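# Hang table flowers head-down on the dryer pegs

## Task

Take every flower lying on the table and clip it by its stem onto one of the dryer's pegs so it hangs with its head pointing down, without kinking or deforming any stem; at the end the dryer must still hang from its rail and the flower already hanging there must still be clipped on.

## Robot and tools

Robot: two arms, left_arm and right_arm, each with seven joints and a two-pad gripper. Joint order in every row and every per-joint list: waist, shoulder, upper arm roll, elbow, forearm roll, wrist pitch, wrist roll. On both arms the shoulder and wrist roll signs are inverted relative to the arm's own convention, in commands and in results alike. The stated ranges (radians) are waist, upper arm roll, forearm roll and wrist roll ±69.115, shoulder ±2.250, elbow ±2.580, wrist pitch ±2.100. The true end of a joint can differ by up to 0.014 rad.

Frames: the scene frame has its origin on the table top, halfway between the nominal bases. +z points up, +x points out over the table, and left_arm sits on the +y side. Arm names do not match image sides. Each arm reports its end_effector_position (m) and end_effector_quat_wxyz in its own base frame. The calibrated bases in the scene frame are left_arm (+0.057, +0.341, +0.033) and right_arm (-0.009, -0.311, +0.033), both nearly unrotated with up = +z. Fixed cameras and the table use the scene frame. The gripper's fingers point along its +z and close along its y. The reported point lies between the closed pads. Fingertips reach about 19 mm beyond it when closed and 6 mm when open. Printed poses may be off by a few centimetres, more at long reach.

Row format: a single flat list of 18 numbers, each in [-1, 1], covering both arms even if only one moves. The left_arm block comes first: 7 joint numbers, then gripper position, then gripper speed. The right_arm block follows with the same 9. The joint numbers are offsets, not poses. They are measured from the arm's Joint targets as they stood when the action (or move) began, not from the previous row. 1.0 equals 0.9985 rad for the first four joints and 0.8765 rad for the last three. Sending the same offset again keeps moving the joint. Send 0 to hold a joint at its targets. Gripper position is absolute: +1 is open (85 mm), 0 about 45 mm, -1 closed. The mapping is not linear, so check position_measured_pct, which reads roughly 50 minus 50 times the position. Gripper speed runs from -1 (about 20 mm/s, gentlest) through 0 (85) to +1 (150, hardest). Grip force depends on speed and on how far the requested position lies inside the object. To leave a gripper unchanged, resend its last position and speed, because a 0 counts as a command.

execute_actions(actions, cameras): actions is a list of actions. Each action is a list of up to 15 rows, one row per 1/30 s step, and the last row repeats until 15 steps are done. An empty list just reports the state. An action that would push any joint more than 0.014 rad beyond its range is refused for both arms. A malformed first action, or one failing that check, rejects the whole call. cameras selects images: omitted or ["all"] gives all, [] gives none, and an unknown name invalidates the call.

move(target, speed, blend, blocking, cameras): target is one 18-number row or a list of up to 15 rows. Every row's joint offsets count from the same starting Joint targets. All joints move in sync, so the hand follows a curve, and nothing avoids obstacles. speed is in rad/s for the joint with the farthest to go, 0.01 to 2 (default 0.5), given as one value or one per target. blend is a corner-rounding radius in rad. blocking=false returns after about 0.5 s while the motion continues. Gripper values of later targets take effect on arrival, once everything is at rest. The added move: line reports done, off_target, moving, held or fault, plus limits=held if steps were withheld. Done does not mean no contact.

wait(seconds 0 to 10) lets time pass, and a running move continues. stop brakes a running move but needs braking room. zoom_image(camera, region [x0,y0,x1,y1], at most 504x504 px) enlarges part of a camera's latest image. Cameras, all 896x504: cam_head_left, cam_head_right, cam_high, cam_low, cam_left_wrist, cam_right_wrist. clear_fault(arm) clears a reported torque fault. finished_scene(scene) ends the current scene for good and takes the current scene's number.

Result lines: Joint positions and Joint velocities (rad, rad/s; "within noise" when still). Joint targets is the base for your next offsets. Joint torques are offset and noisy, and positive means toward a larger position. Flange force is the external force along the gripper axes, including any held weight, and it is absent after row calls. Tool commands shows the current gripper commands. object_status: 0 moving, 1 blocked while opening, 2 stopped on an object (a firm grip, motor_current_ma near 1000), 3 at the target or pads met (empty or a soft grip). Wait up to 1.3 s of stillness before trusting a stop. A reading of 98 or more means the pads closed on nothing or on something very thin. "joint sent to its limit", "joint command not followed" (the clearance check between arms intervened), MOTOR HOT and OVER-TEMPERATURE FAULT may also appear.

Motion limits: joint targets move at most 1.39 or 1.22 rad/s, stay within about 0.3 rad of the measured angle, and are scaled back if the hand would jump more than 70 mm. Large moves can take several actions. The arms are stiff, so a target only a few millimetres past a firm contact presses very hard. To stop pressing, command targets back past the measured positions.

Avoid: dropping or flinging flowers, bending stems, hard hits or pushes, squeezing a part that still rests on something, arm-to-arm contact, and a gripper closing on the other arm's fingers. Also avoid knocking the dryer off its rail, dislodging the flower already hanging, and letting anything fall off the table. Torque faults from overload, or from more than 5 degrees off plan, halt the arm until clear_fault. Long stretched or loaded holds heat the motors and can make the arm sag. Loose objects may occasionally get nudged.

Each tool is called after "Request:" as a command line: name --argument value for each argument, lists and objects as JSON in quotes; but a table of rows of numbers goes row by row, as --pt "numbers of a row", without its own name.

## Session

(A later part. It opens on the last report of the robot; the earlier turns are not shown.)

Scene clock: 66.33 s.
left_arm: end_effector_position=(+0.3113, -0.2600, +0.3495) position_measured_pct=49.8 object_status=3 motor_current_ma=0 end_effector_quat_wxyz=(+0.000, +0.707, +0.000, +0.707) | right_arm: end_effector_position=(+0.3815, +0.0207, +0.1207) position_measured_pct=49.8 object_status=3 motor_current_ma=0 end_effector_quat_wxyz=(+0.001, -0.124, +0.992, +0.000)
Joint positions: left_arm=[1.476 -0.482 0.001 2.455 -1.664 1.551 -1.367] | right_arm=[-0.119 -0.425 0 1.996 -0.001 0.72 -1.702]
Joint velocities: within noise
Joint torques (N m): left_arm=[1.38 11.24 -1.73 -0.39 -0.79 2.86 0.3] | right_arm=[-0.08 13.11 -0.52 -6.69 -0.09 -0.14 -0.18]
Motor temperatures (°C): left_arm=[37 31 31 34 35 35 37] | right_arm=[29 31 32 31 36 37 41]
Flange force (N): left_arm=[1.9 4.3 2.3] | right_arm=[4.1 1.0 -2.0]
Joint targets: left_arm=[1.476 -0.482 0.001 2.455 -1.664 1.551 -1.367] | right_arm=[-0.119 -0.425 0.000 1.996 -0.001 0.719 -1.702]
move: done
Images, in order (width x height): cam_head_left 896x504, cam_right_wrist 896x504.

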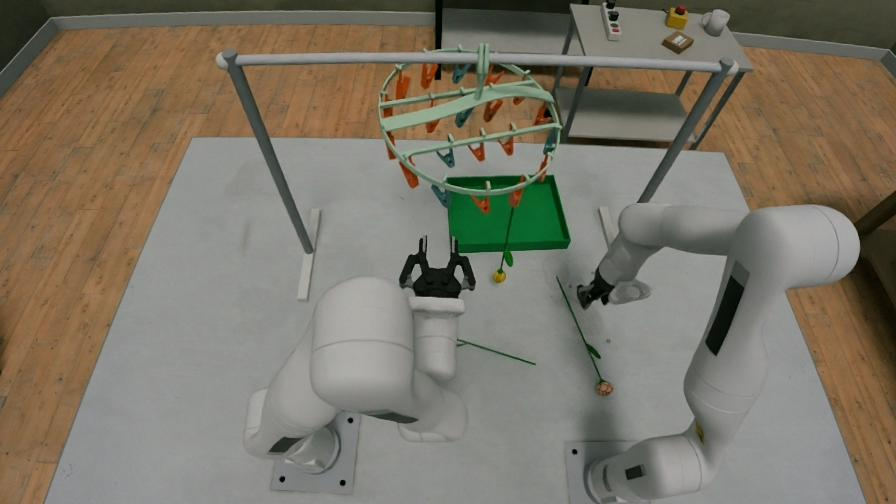

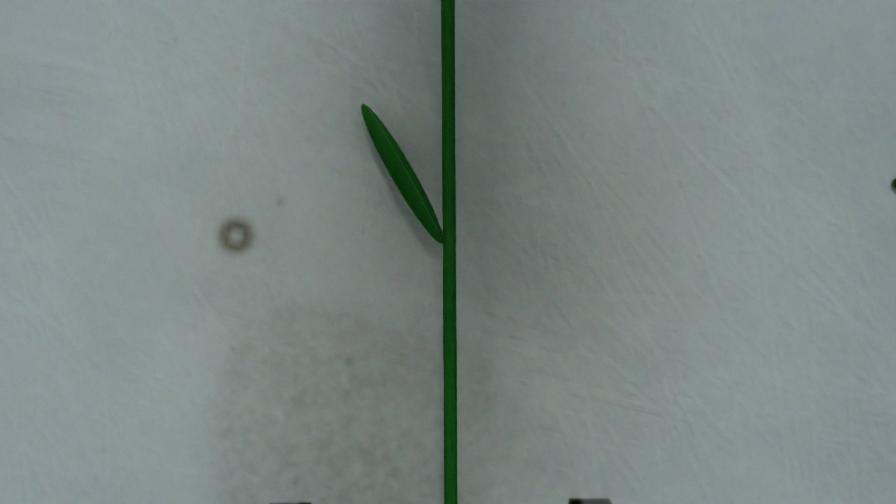

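Request:
move --target '[0,0,0,0,0,0,0,0,0,-0.005,-0.2636,0,0.0878,0,-0.3985,0,0,0]' --speed 0.3 --cameras '["cam_right_wrist","cam_low"]'

Request:
zoom_image --camera "cam_low" --region '[400, 200, 560, 320]'

Scene clock: 69.17 s.
left_arm: end_effector_position=(+0.3113, -0.2600, +0.3495) position_measured_pct=49.8 object_status=3 motor_current_ma=0 end_effector_quat_wxyz=(+0.000, +0.707, +0.000, +0.707) | right_arm: end_effector_position=(+0.3808, +0.0224, +0.0054) position_measured_pct=49.8 object_status=3 motor_current_ma=0 end_effector_quat_wxyz=(+0.000, -0.127, +0.992, +0.000)
Joint positions: left_arm=[1.476 -0.482 0.001 2.455 -1.664 1.551 -1.367] | right_arm=[-0.124 -0.688 0 2.084 -0.001 0.37 -1.702]
Joint velocities: within noise
Joint torques (N m): left_arm=[1.39 11.24 -1.68 -0.36 -0.78 2.88 0.29] | right_arm=[-0.03 14.71 -0.29 -4.05 -0.09 -0.19 -0.18]
Motor temperatures (°C): left_arm=[37 31 31 34 35 35 37] | right_arm=[29 31 32 31 36 37 41]
Flange force (N): left_arm=[1.9 4.4 2.5] | right_arm=[3.5 1.1 -4.0]
Joint targets: left_arm=[1.476 -0.482 0.001 2.455 -1.664 1.551 -1.367] | right_arm=[-0.124 -0.688 0.000 2.084 -0.001 0.370 -1.702]
move: done
Images, in order (width x height): cam_low 896x504, cam_right_wrist 896x504.

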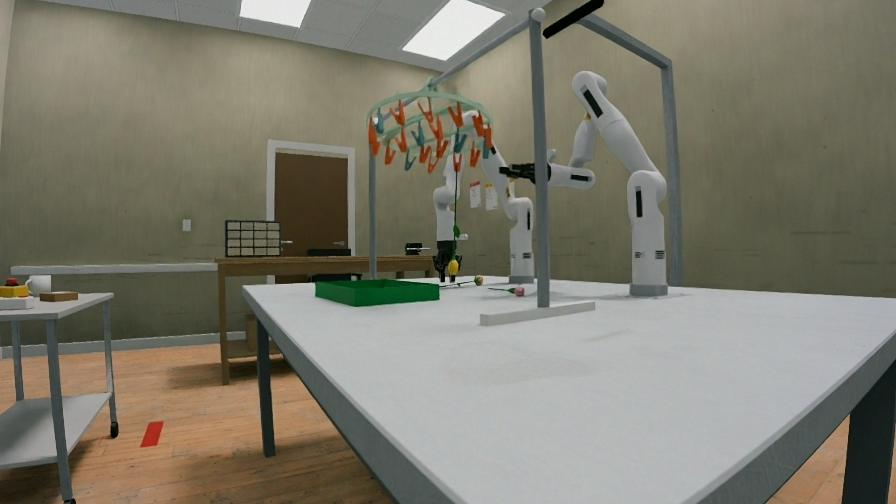

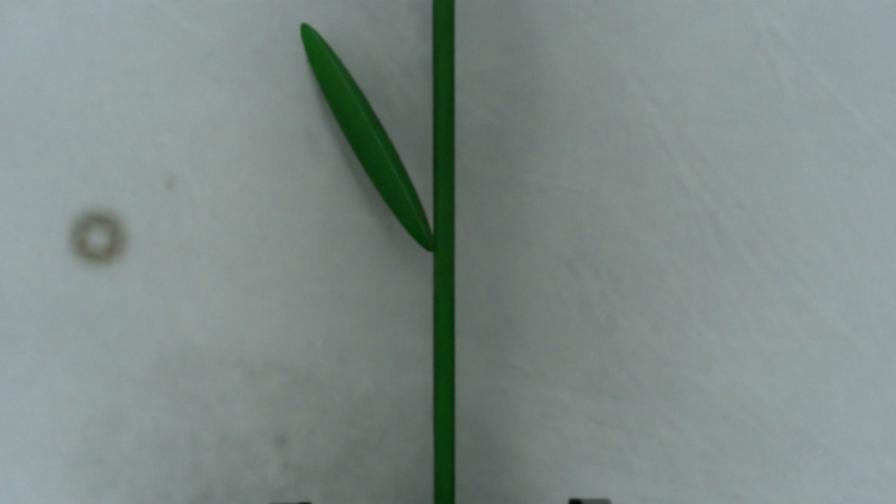

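Scaled by 3.150 from the camera's 896x504 image, which has a finer 1280x720 frame.

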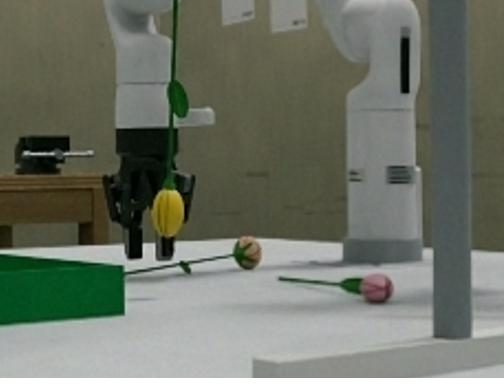

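Request:
move --target '[0,0,0,0,0,0,0,0,0,0,0,0,0,0,0,0,-0.6,-1]' --speed 0.3 --cameras '["cam_right_wrist"]'

Scene clock: 71.77 s.
left_arm: end_effector_position=(+0.3113, -0.2600, +0.3495) position_measured_pct=49.8 object_status=3 motor_current_ma=0 end_effector_quat_wxyz=(+0.000, +0.707, +0.000, +0.707) | right_arm: end_effector_position=(+0.3808, +0.0224, +0.0054) position_measured_pct=80.1 object_status=0 motor_current_ma=0 end_effector_quat_wxyz=(+0.000, -0.127, +0.992, +0.000)
Joint positions: left_arm=[1.476 -0.482 0.001 2.455 -1.664 1.551 -1.367] | right_arm=[-0.124 -0.688 0 2.084 -0.001 0.37 -1.702]
Joint velocities: within noise
Joint torques (N m): left_arm=[1.31 11.3 -1.63 -0.36 -0.76 2.92 0.32] | right_arm=[0.08 14.97 -0.34 -4.12 -0.17 -0.1 -0.17]
Motor temperatures (°C): left_arm=[37 31 31 34 35 35 37] | right_arm=[29 31 32 31 36 37 41]
Flange force (N): left_arm=[1.6 4.4 2.5] | right_arm=[3.6 1.4 -3.1]
Joint targets: left_arm=[1.476 -0.482 0.001 2.455 -1.664 1.551 -1.367] | right_arm=[-0.124 -0.688 0.000 2.084 -0.001 0.370 -1.702]
move: done
Images, in order (width x height): cam_right_wrist 896x504.

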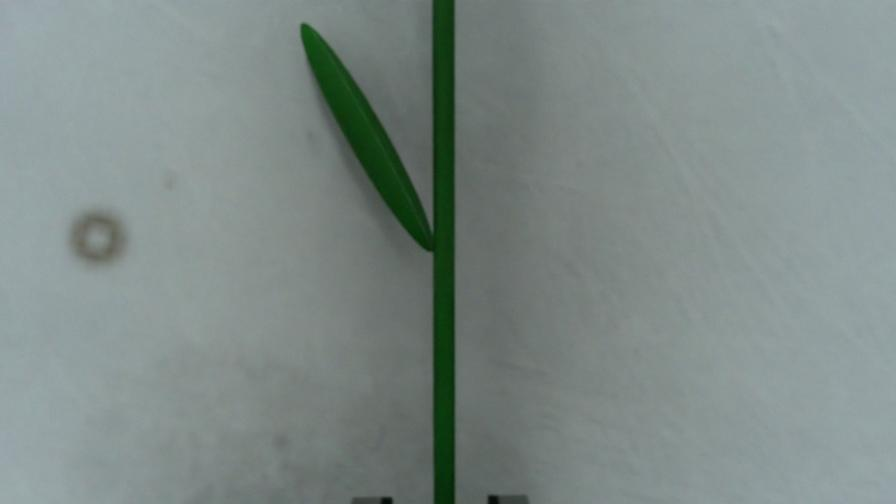

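Request:
move --target '[0,0,0,0,0,0,0,0,0,0,-0.044,0,0.0032,0,-0.0542,0,-0.6,-1]' --speed 0.04 --cameras '["cam_right_wrist","cam_low"]'

Request:
zoom_image --camera "cam_low" --region '[420, 240, 500, 300]'

Scene clock: 73.90 s.
left_arm: end_effector_position=(+0.3113, -0.2600, +0.3495) position_measured_pct=49.8 object_status=3 motor_current_ma=0 end_effector_quat_wxyz=(+0.000, +0.707, +0.000, +0.707) | right_arm: end_effector_position=(+0.3810, +0.0224, -0.0117) position_measured_pct=80.1 object_status=3 motor_current_ma=0 end_effector_quat_wxyz=(+0.000, -0.127, +0.992, +0.000)
Joint positions: left_arm=[1.476 -0.482 0.001 2.455 -1.664 1.551 -1.367] | right_arm=[-0.124 -0.732 0 2.087 -0.001 0.323 -1.702]
Joint velocities: within noise
Joint torques (N m): left_arm=[1.4 11.34 -1.71 -0.37 -0.79 2.83 0.28] | right_arm=[-0.14 15.24 -0.35 -3.61 -0.13 0.18 -0.18]
Motor temperatures (°C): left_arm=[37 31 31 34 35 35 37] | right_arm=[29 31 32 31 36 37 41]
Flange force (N): left_arm=[1.6 4.5 2.4] | right_arm=[3.9 0.9 -2.5]
Joint targets: left_arm=[1.476 -0.482 0.001 2.455 -1.664 1.551 -1.367] | right_arm=[-0.124 -0.732 0.000 2.087 -0.001 0.323 -1.702]
move: done
Images, in order (width x height): cam_low 896x504, cam_right_wrist 896x504.

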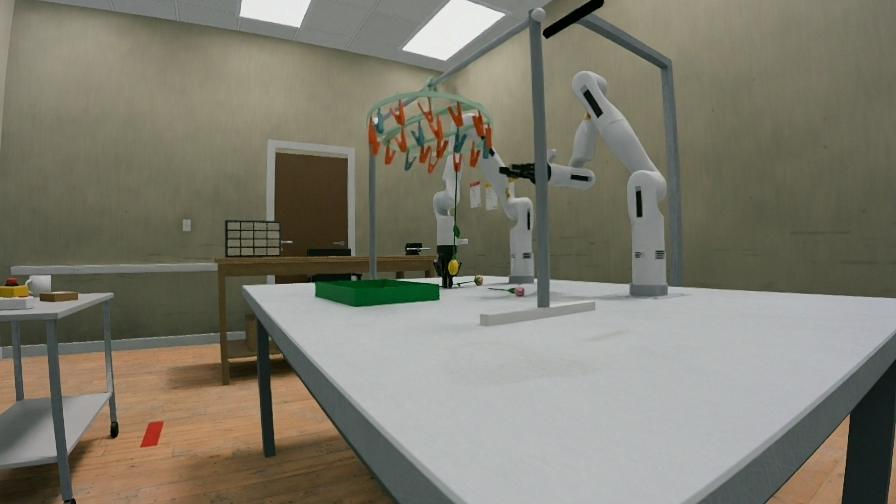

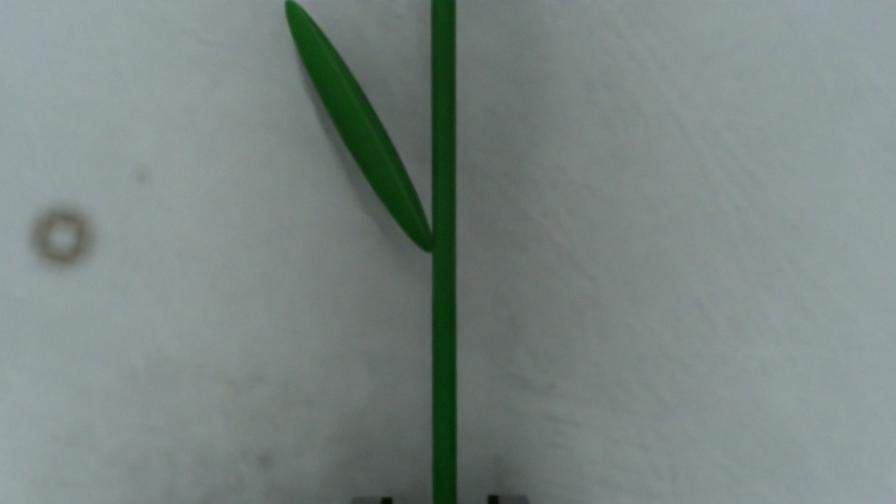

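Scaled by 6.300 from the camera's 896x504 image, which has a finer 1280x720 frame.

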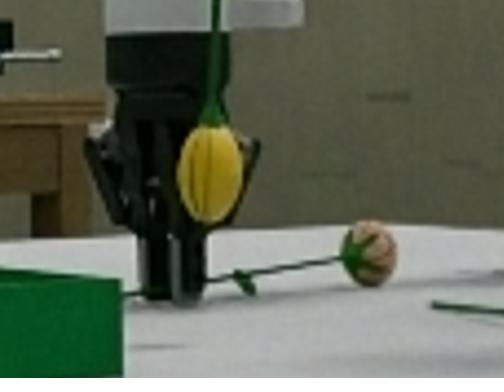

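Request:
move --target '[0,0,0,0,0,0,0,0,0,0,0,0,0,0,0,0,-0.9,-1]' --cameras '["cam_right_wrist"]'

Request:
wait --seconds 1.3 --cameras '["cam_right_wrist"]'

Scene clock: 75.47 s.
left_arm: end_effector_position=(+0.3113, -0.2600, +0.3495) position_measured_pct=49.8 object_status=3 motor_current_ma=0 end_effector_quat_wxyz=(+0.000, +0.707, +0.000, +0.707) | right_arm: end_effector_position=(+0.3810, +0.0224, -0.0117) position_measured_pct=94.4 object_status=0 motor_current_ma=150 end_effector_quat_wxyz=(+0.000, -0.127, +0.992, +0.000)
Joint positions: left_arm=[1.476 -0.482 0.001 2.455 -1.664 1.551 -1.367] | right_arm=[-0.124 -0.732 0 2.087 -0.001 0.323 -1.702]
Joint velocities: within noise
Joint torques (N m): left_arm=[1.3 11.32 -1.7 -0.36 -0.75 2.92 0.34] | right_arm=[0 15.24 -0.31 -3.58 -0.18 -0.12 -0.21]
Motor temperatures (°C): left_arm=[37 31 31 34 35 35 37] | right_arm=[29 31 32 31 36 37 41]
Flange force (N): left_arm=[1.4 4.4 2.4] | right_arm=[3.0 1.1 -3.3]
Joint targets: left_arm=[1.476 -0.482 0.001 2.455 -1.664 1.551 -1.367] | right_arm=[-0.124 -0.732 0.000 2.087 -0.001 0.323 -1.702]
move: done
Images, in order (width x height): cam_right_wrist 896x504.

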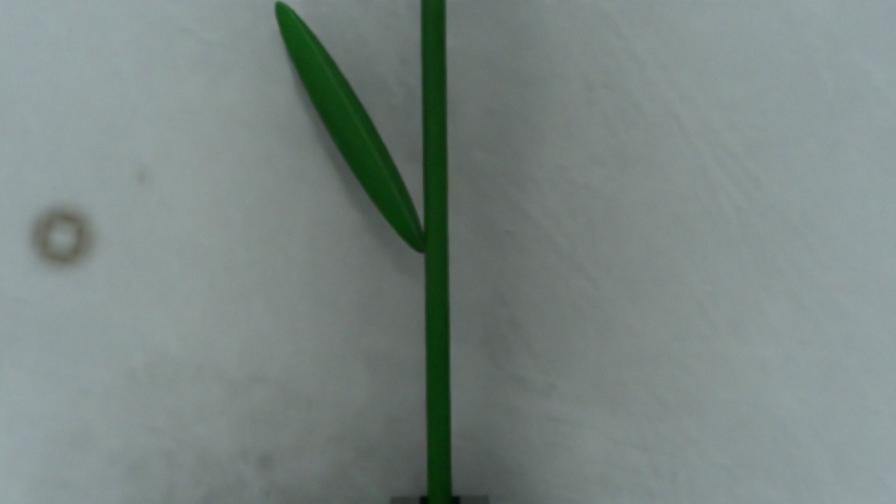

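Scene clock: 76.77 s.
left_arm: end_effector_position=(+0.3113, -0.2600, +0.3495) position_measured_pct=49.8 object_status=3 motor_current_ma=0 end_effector_quat_wxyz=(+0.000, +0.707, +0.000, +0.707) | right_arm: end_effector_position=(+0.3810, +0.0224, -0.0117) position_measured_pct=94.8 object_status=3 motor_current_ma=220 end_effector_quat_wxyz=(+0.000, -0.127, +0.992, +0.000)
Joint positions: left_arm=[1.476 -0.482 0.001 2.455 -1.664 1.551 -1.367] | right_arm=[-0.124 -0.732 0 2.087 -0.001 0.323 -1.702]
Joint velocities: within noise
Joint torques (N m): left_arm=[1.32 11.29 -1.64 -0.37 -0.78 2.89 0.29] | right_arm=[0 15.14 -0.35 -3.62 -0.14 -0.15 -0.23]
Motor temperatures (°C): left_arm=[37 31 31 34 35 35 37] | right_arm=[29 31 32 31 36 37 41]
Flange force (N): left_arm=[1.7 4.4 2.4] | right_arm=[3.1 1.2 -3.7]
Joint targets: left_arm=[1.476 -0.482 0.001 2.455 -1.664 1.551 -1.367] | right_arm=[-0.124 -0.732 0.000 2.087 -0.001 0.323 -1.702]
Tool commands: left_gripper/position=+0.0 left_gripper/speed=+0.0 right_gripper/position=-0.9 right_gripper/speed=-1.0
wait: 1.30 s; at rest by 0.17 s
Images, in order (width x height): cam_right_wrist 896x504.

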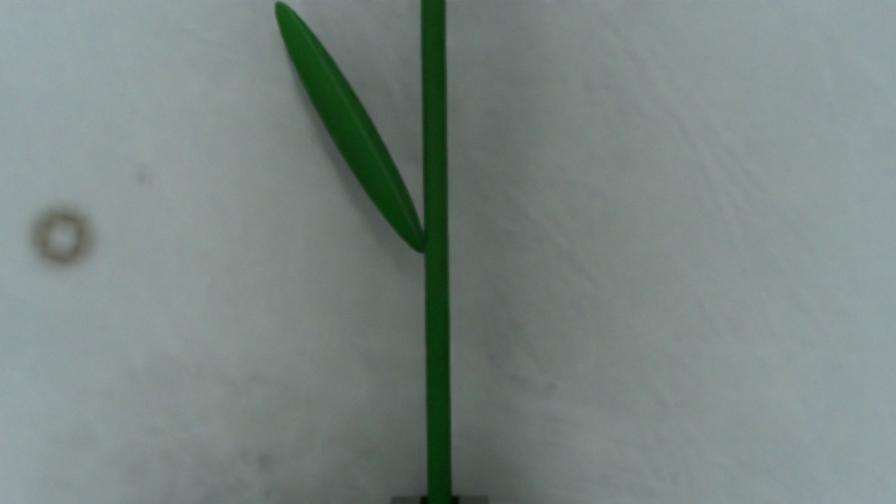

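Request:
move --target '[0,0,0,0,0,0,0,0,0,0,0.3075,0,-0.0906,0,0.4529,0,-0.9,-1]' --speed 0.2

Request:
zoom_image --camera "cam_low" --region '[400, 200, 520, 320]'

Scene clock: 79.67 s.
left_arm: end_effector_position=(+0.3113, -0.2600, +0.3495) position_measured_pct=49.8 object_status=3 motor_current_ma=0 end_effector_quat_wxyz=(+0.000, +0.707, +0.000, +0.707) | right_arm: end_effector_position=(+0.3811, +0.0225, +0.1205) position_measured_pct=94.8 object_status=3 motor_current_ma=220 end_effector_quat_wxyz=(+0.000, -0.127, +0.992, +0.000)
Joint positions: left_arm=[1.476 -0.482 0.001 2.455 -1.664 1.551 -1.367] | right_arm=[-0.124 -0.425 0 1.996 -0.001 0.72 -1.702]
Joint velocities: within noise
Joint torques (N m): left_arm=[1.31 11.22 -1.69 -0.3 -0.76 2.86 0.29] | right_arm=[-0.03 13.15 -0.55 -6.66 -0.15 -0.48 -0.22]
Motor temperatures (°C): left_arm=[37 31 31 34 35 35 37] | right_arm=[29 31 32 31 36 37 41]
Flange force (N): left_arm=[2.0 4.6 2.3] | right_arm=[3.4 1.1 -3.0]
Joint targets: left_arm=[1.476 -0.482 0.001 2.455 -1.664 1.551 -1.367] | right_arm=[-0.124 -0.425 0.000 1.996 -0.001 0.720 -1.702]
move: done

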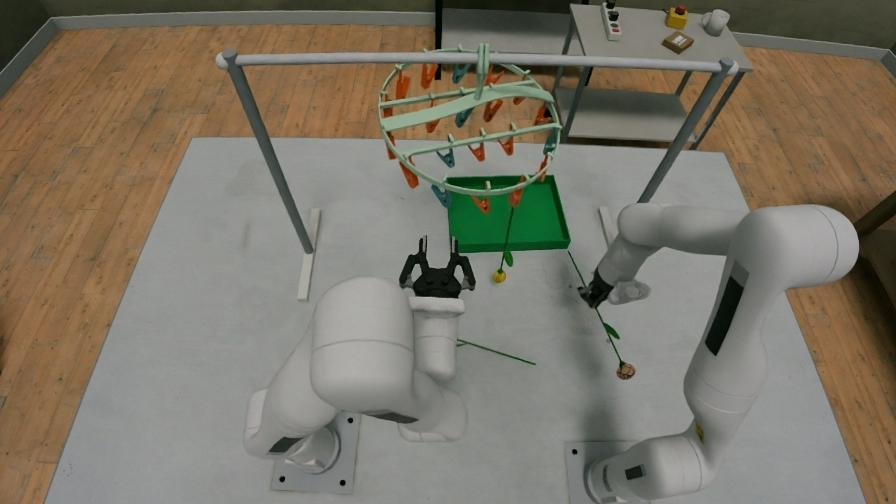

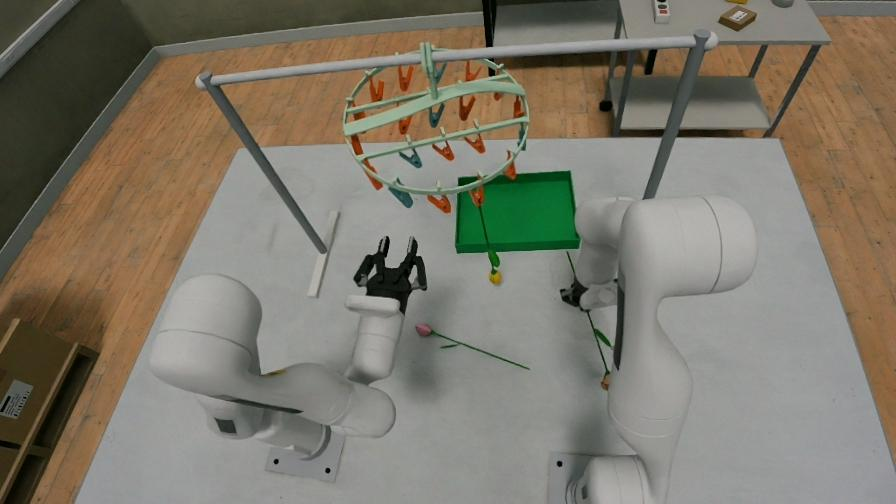

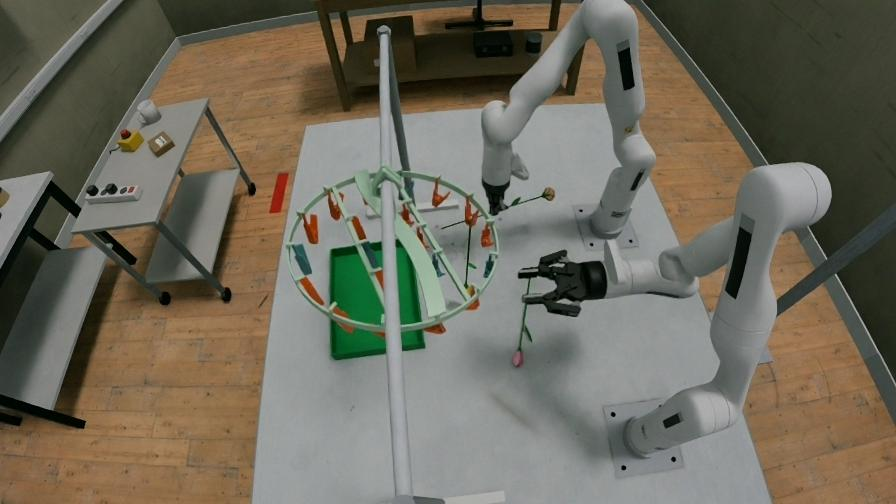

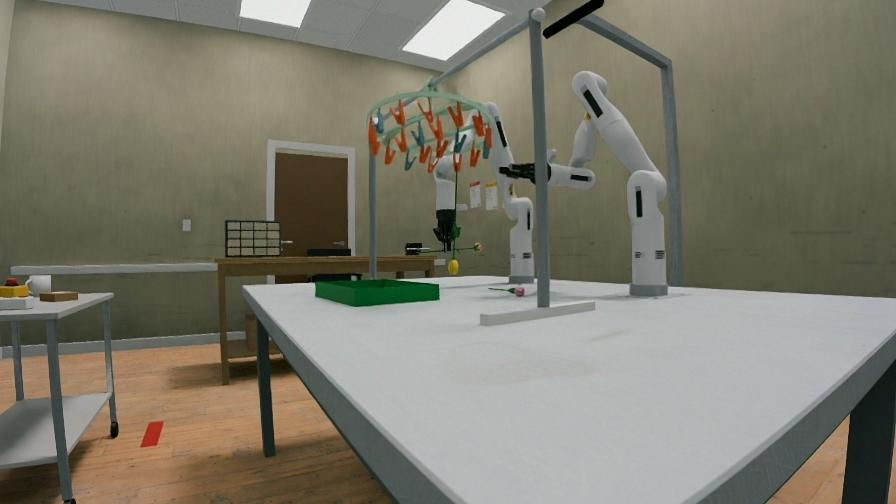

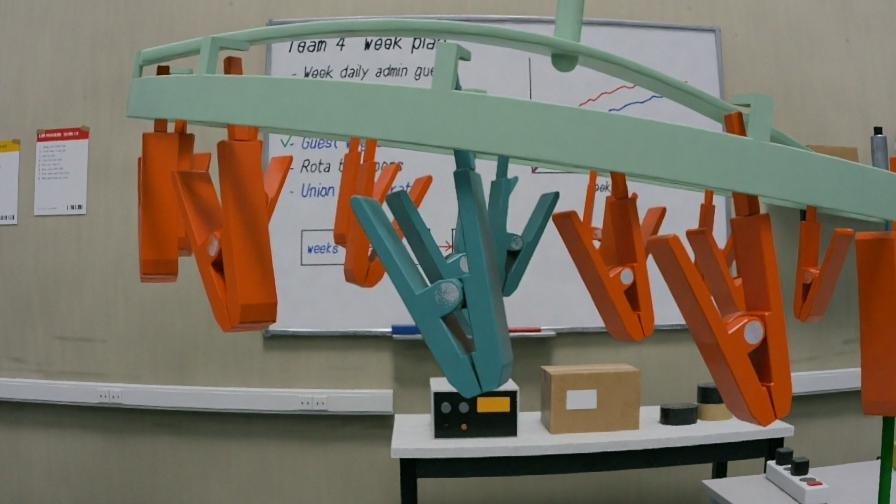

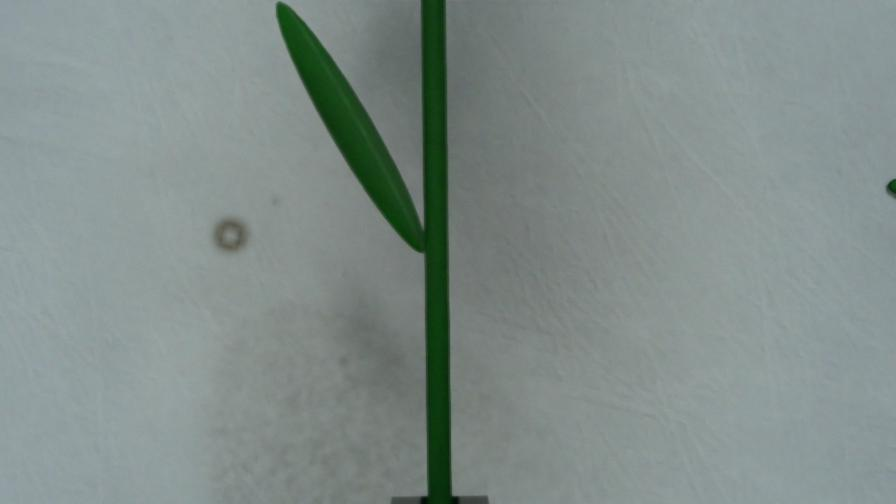

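Scaled by 4.200 from the camera's 896x504 image, which has a finer 1280x720 frame.

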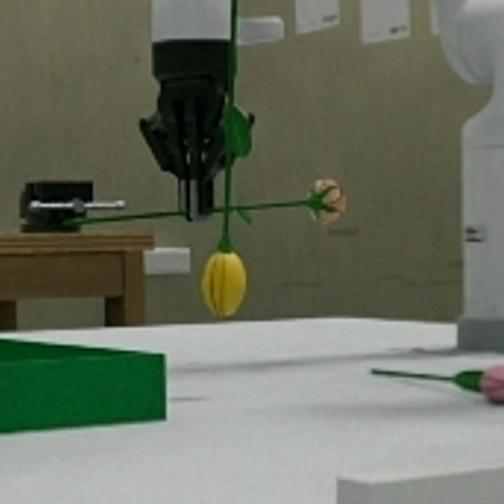

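Request:
move --target '[0,0,0,0,0,0,-1,0.3,0,0,0,0,0,0,0,0,-0.9,-1]' --speed 1.0 --cameras '[]'

Request:
move --target '[0,0,0,0,0,0,-1,0.3,0,0,0,0,0,0,0,0,-0.9,-1]' --speed 1.0 --cameras '[]'

Request:
move --target '[0,0,0,0,0,0,-1,0.3,0,0,0,0,0,0,0,0,-0.9,-1]' --speed 1.0

Scene clock: 88.90 s.
left_arm: end_effector_position=(+0.3113, -0.2600, +0.3495) position_measured_pct=35.1 object_status=3 motor_current_ma=0 end_effector_quat_wxyz=(+0.300, +0.641, +0.300, +0.640) | right_arm: end_effector_position=(+0.3811, +0.0225, +0.1205) position_measured_pct=94.8 object_status=3 motor_current_ma=220 end_effector_quat_wxyz=(+0.000, -0.127, +0.992, +0.000)
Joint positions: left_arm=[1.476 -0.482 0.001 2.455 -1.664 1.551 -2.244] | right_arm=[-0.124 -0.425 0 1.996 -0.001 0.72 -1.702]
Joint velocities: within noise
Joint torques (N m): left_arm=[1.36 11.16 -1.63 -0.36 -0.8 2.88 0.55] | right_arm=[-0.02 13.25 -0.44 -6.72 -0.08 -0.14 -0.19]
Motor temperatures (°C): left_arm=[37 31 31 34 35 35 37] | right_arm=[29 31 32 31 36 37 41]
Flange force (N): left_arm=[-2.2 3.2 2.5] | right_arm=[3.9 1.1 -1.7]
Joint targets: left_arm=[1.476 -0.482 0.001 2.455 -1.664 1.551 -2.244] | right_arm=[-0.124 -0.425 0.000 1.996 -0.001 0.720 -1.702]
move: done
No camera images: "cameras" was empty.

Scene clock: 90.40 s.
left_arm: end_effector_position=(+0.3113, -0.2600, +0.3495) position_measured_pct=35.1 object_status=3 motor_current_ma=0 end_effector_quat_wxyz=(+0.543, +0.453, +0.543, +0.452) | right_arm: end_effector_position=(+0.3811, +0.0225, +0.1205) position_measured_pct=94.8 object_status=3 motor_current_ma=220 end_effector_quat_wxyz=(+0.000, -0.127, +0.992, +0.000)
Joint positions: left_arm=[1.476 -0.482 0.001 2.455 -1.664 1.551 -3.12] | right_arm=[-0.124 -0.425 0 1.996 -0.001 0.72 -1.702]
Joint velocities: within noise
Joint torques (N m): left_arm=[1.27 11.22 -1.64 -0.35 -0.76 2.86 0.29] | right_arm=[-0.04 13.21 -0.49 -6.61 -0.12 -0.12 -0.15]
Motor temperatures (°C): left_arm=[37 31 31 34 35 35 37] | right_arm=[29 31 32 31 36 37 41]
Flange force (N): left_arm=[-4.7 1.1 2.3] | right_arm=[3.7 1.0 -1.8]
Joint targets: left_arm=[1.476 -0.482 0.001 2.455 -1.664 1.551 -3.120] | right_arm=[-0.124 -0.425 0.000 1.996 -0.001 0.720 -1.702]
move: done
No camera images: "cameras" was empty.

Scene clock: 91.90 s.
left_arm: end_effector_position=(+0.3113, -0.2600, +0.3495) position_measured_pct=35.1 object_status=3 motor_current_ma=0 end_effector_quat_wxyz=(+0.684, +0.179, +0.684, +0.179) | right_arm: end_effector_position=(+0.3811, +0.0225, +0.1205) position_measured_pct=94.8 object_status=3 motor_current_ma=220 end_effector_quat_wxyz=(+0.000, -0.127, +0.992, +0.000)
Joint positions: left_arm=[1.476 -0.482 0.001 2.455 -1.664 1.551 -3.997] | right_arm=[-0.124 -0.425 0 1.996 -0.001 0.72 -1.702]
Joint velocities: within noise
Joint torques (N m): left_arm=[1.38 11.26 -1.67 -0.38 -0.74 2.93 0.23] | right_arm=[-0.07 13.12 -0.47 -6.73 -0.11 -0.17 -0.22]
Motor temperatures (°C): left_arm=[37 31 31 34 35 35 37] | right_arm=[29 31 32 31 36 37 41]
Flange force (N): left_arm=[-4.0 -2.9 2.7] | right_arm=[4.1 1.2 -2.0]
Joint targets: left_arm=[1.476 -0.482 0.001 2.455 -1.664 1.551 -3.997] | right_arm=[-0.124 -0.425 0.000 1.996 -0.001 0.720 -1.702]
move: done

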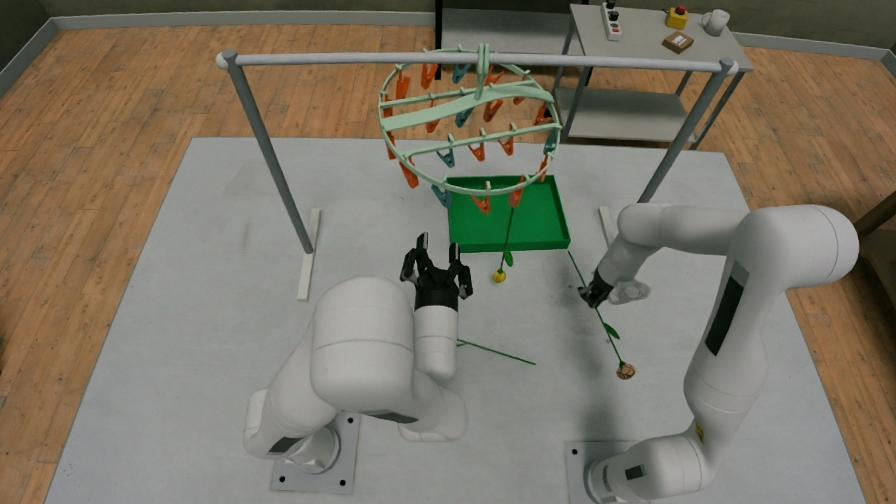

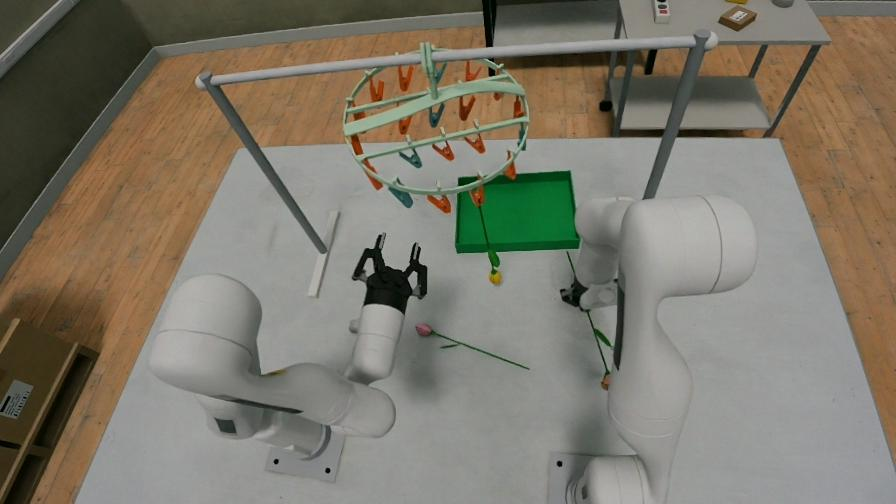

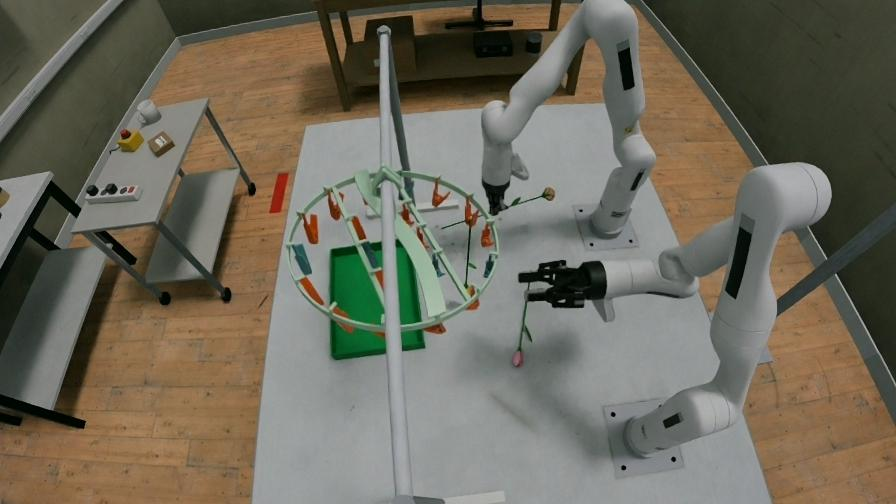

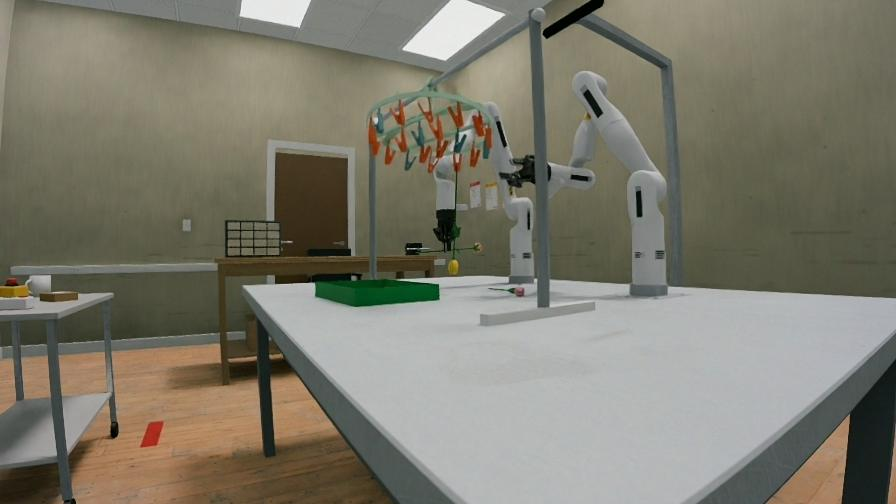

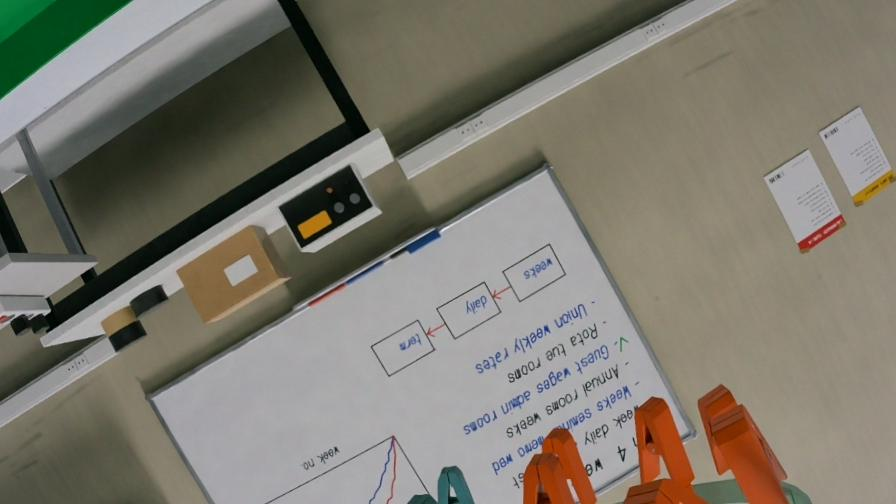

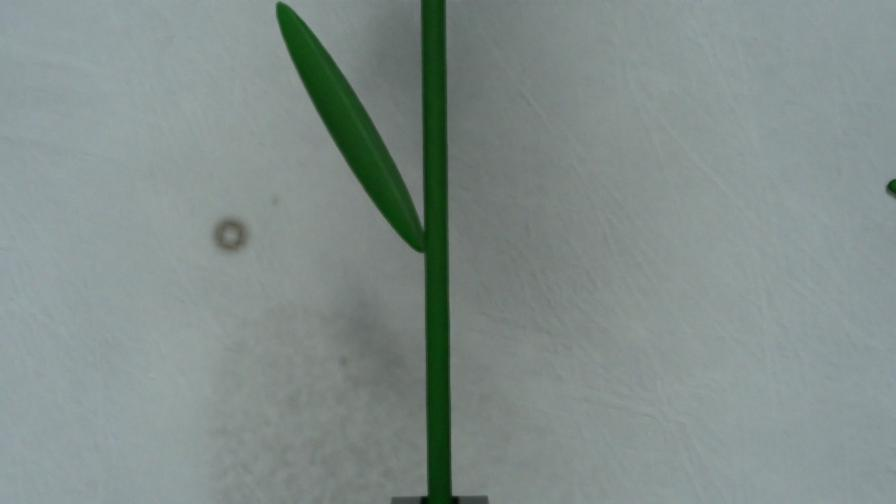

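Request:
move --target '[-0.1706,0.2616,0,0.1075,-0.3206,-0.1327,-0.4365,0.3,0,0,0,0,0,0,0,0,-0.9,-1]' --speed 0.4

Request:
zoom_image --camera "cam_high" --region '[420, 180, 620, 340]'

Request:
zoom_image --camera "cam_head_left" --region '[380, 130, 540, 290]'

Request:
zoom_image --camera "cam_low" --region '[420, 80, 600, 220]'

Scene clock: 94.10 s.
left_arm: end_effector_position=(+0.3380, -0.2426, +0.4008) position_measured_pct=35.1 object_status=3 motor_current_ma=0 end_effector_quat_wxyz=(+0.706, +0.047, +0.706, -0.046) | right_arm: end_effector_position=(+0.3811, +0.0225, +0.1205) position_measured_pct=94.8 object_status=3 motor_current_ma=220 end_effector_quat_wxyz=(+0.000, -0.127, +0.992, +0.000)
Joint positions: left_arm=[1.306 -0.221 0.001 2.562 -1.945 1.435 -4.379] | right_arm=[-0.124 -0.425 0 1.996 -0.001 0.72 -1.702]
Joint velocities: within noise
Joint torques (N m): left_arm=[1.55 8.62 -0.98 -2.47 -1.17 2.77 0.31] | right_arm=[-0.08 13.21 -0.54 -6.66 -0.08 -0.17 -0.17]
Motor temperatures (°C): left_arm=[37 31 31 34 35 35 37] | right_arm=[29 31 32 31 36 37 41]
Flange force (N): left_arm=[-2.6 -3.2 4.4] | right_arm=[3.8 0.9 -1.9]
Joint targets: left_arm=[1.306 -0.221 0.001 2.562 -1.945 1.435 -4.379] | right_arm=[-0.124 -0.425 0.000 1.996 -0.001 0.720 -1.702]
move: done

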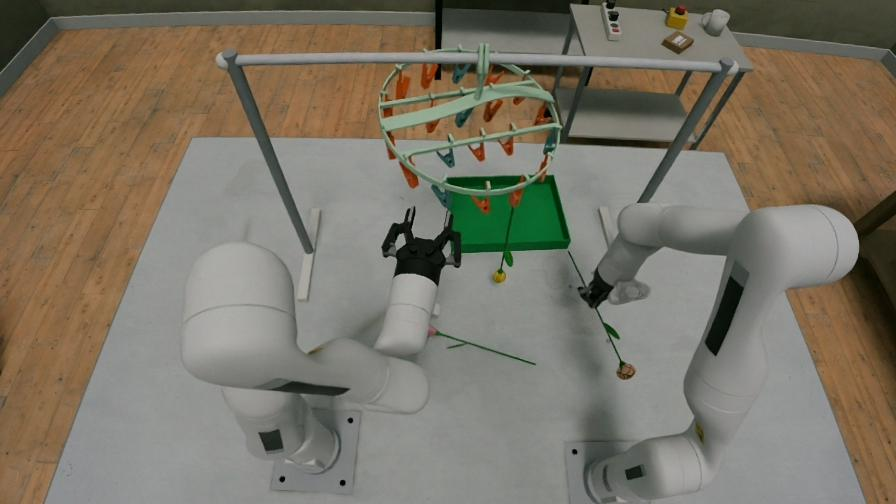

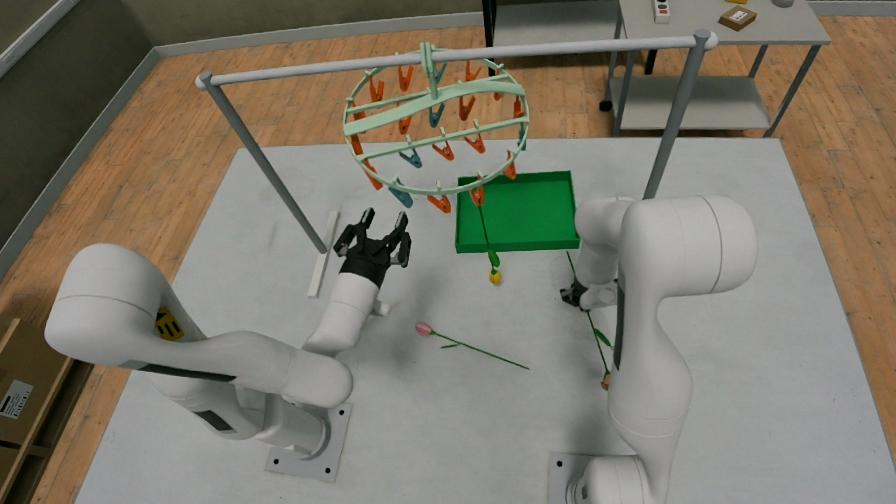

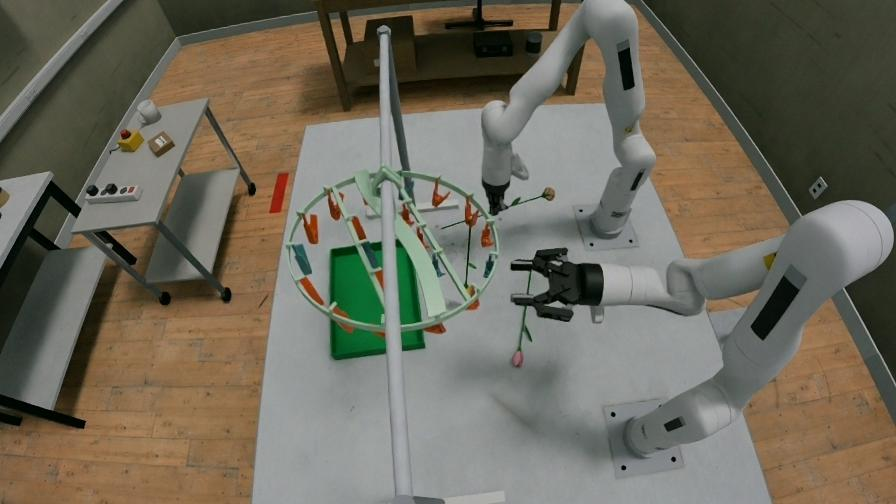

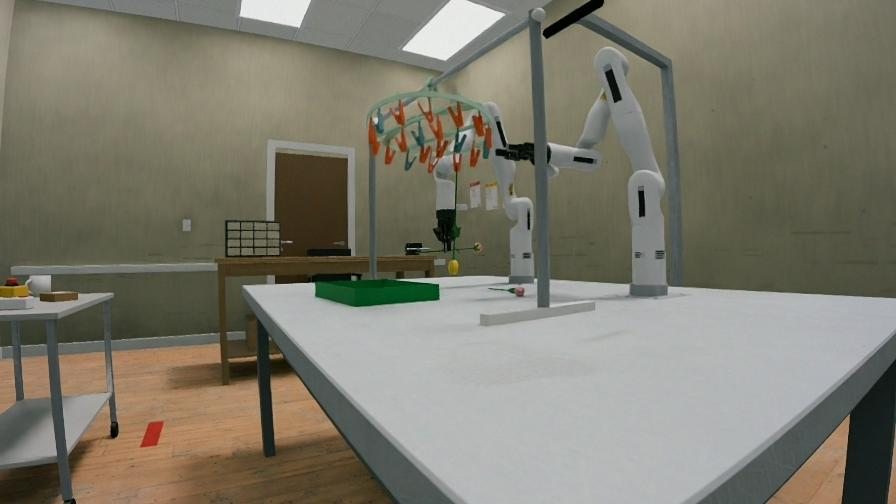

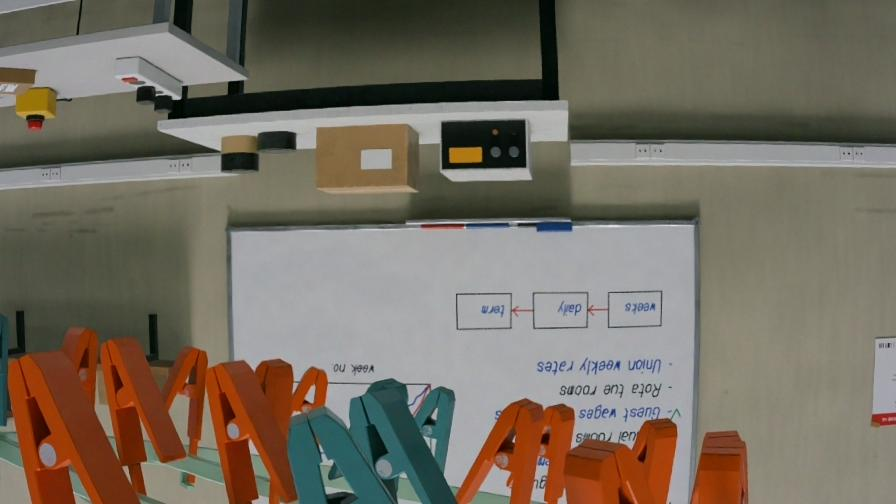

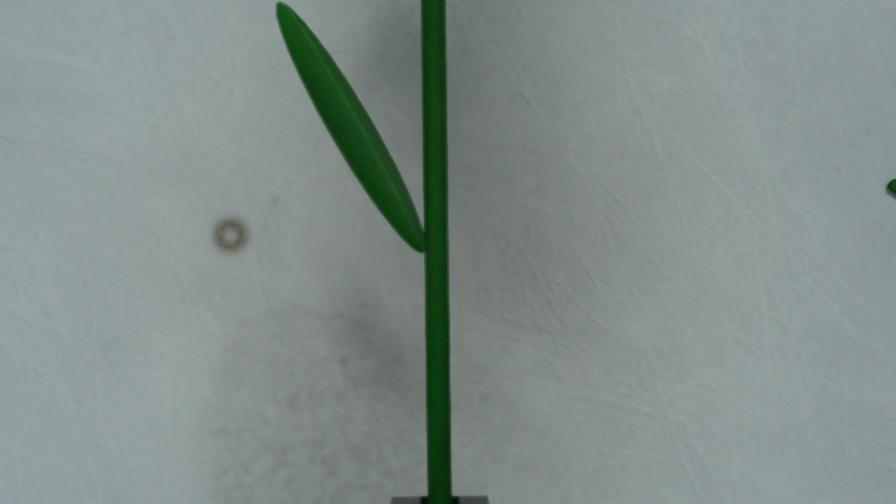

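Scaled by 2.520 from the camera's 896x504 image, which has a finer 1280x720 frame.

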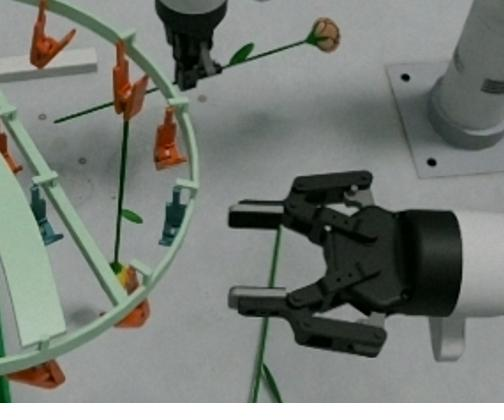

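Scaled by 3.150 from the camera's 896x504 image, which has a finer 1280x720 frame.

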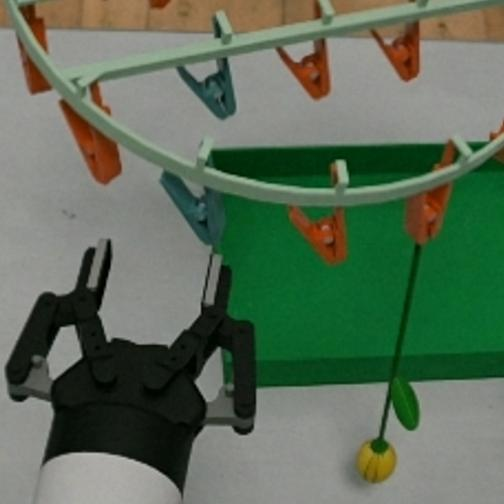

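Scaled by 2.800 from the camera's 896x504 image, which has a finer 1280x720 frame.

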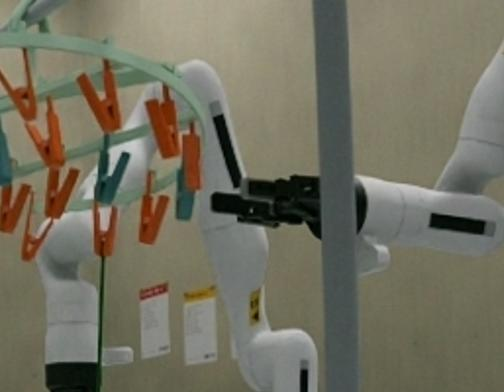

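Request:
zoom_image --camera "cam_left_wrist" --region '[180, 330, 520, 504]'

Scaled by 1.482 from the camera's 896x504 image, which has a finer 1280x720 frame.

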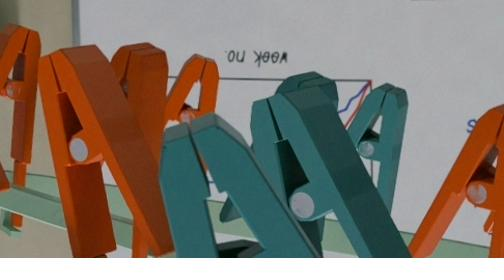

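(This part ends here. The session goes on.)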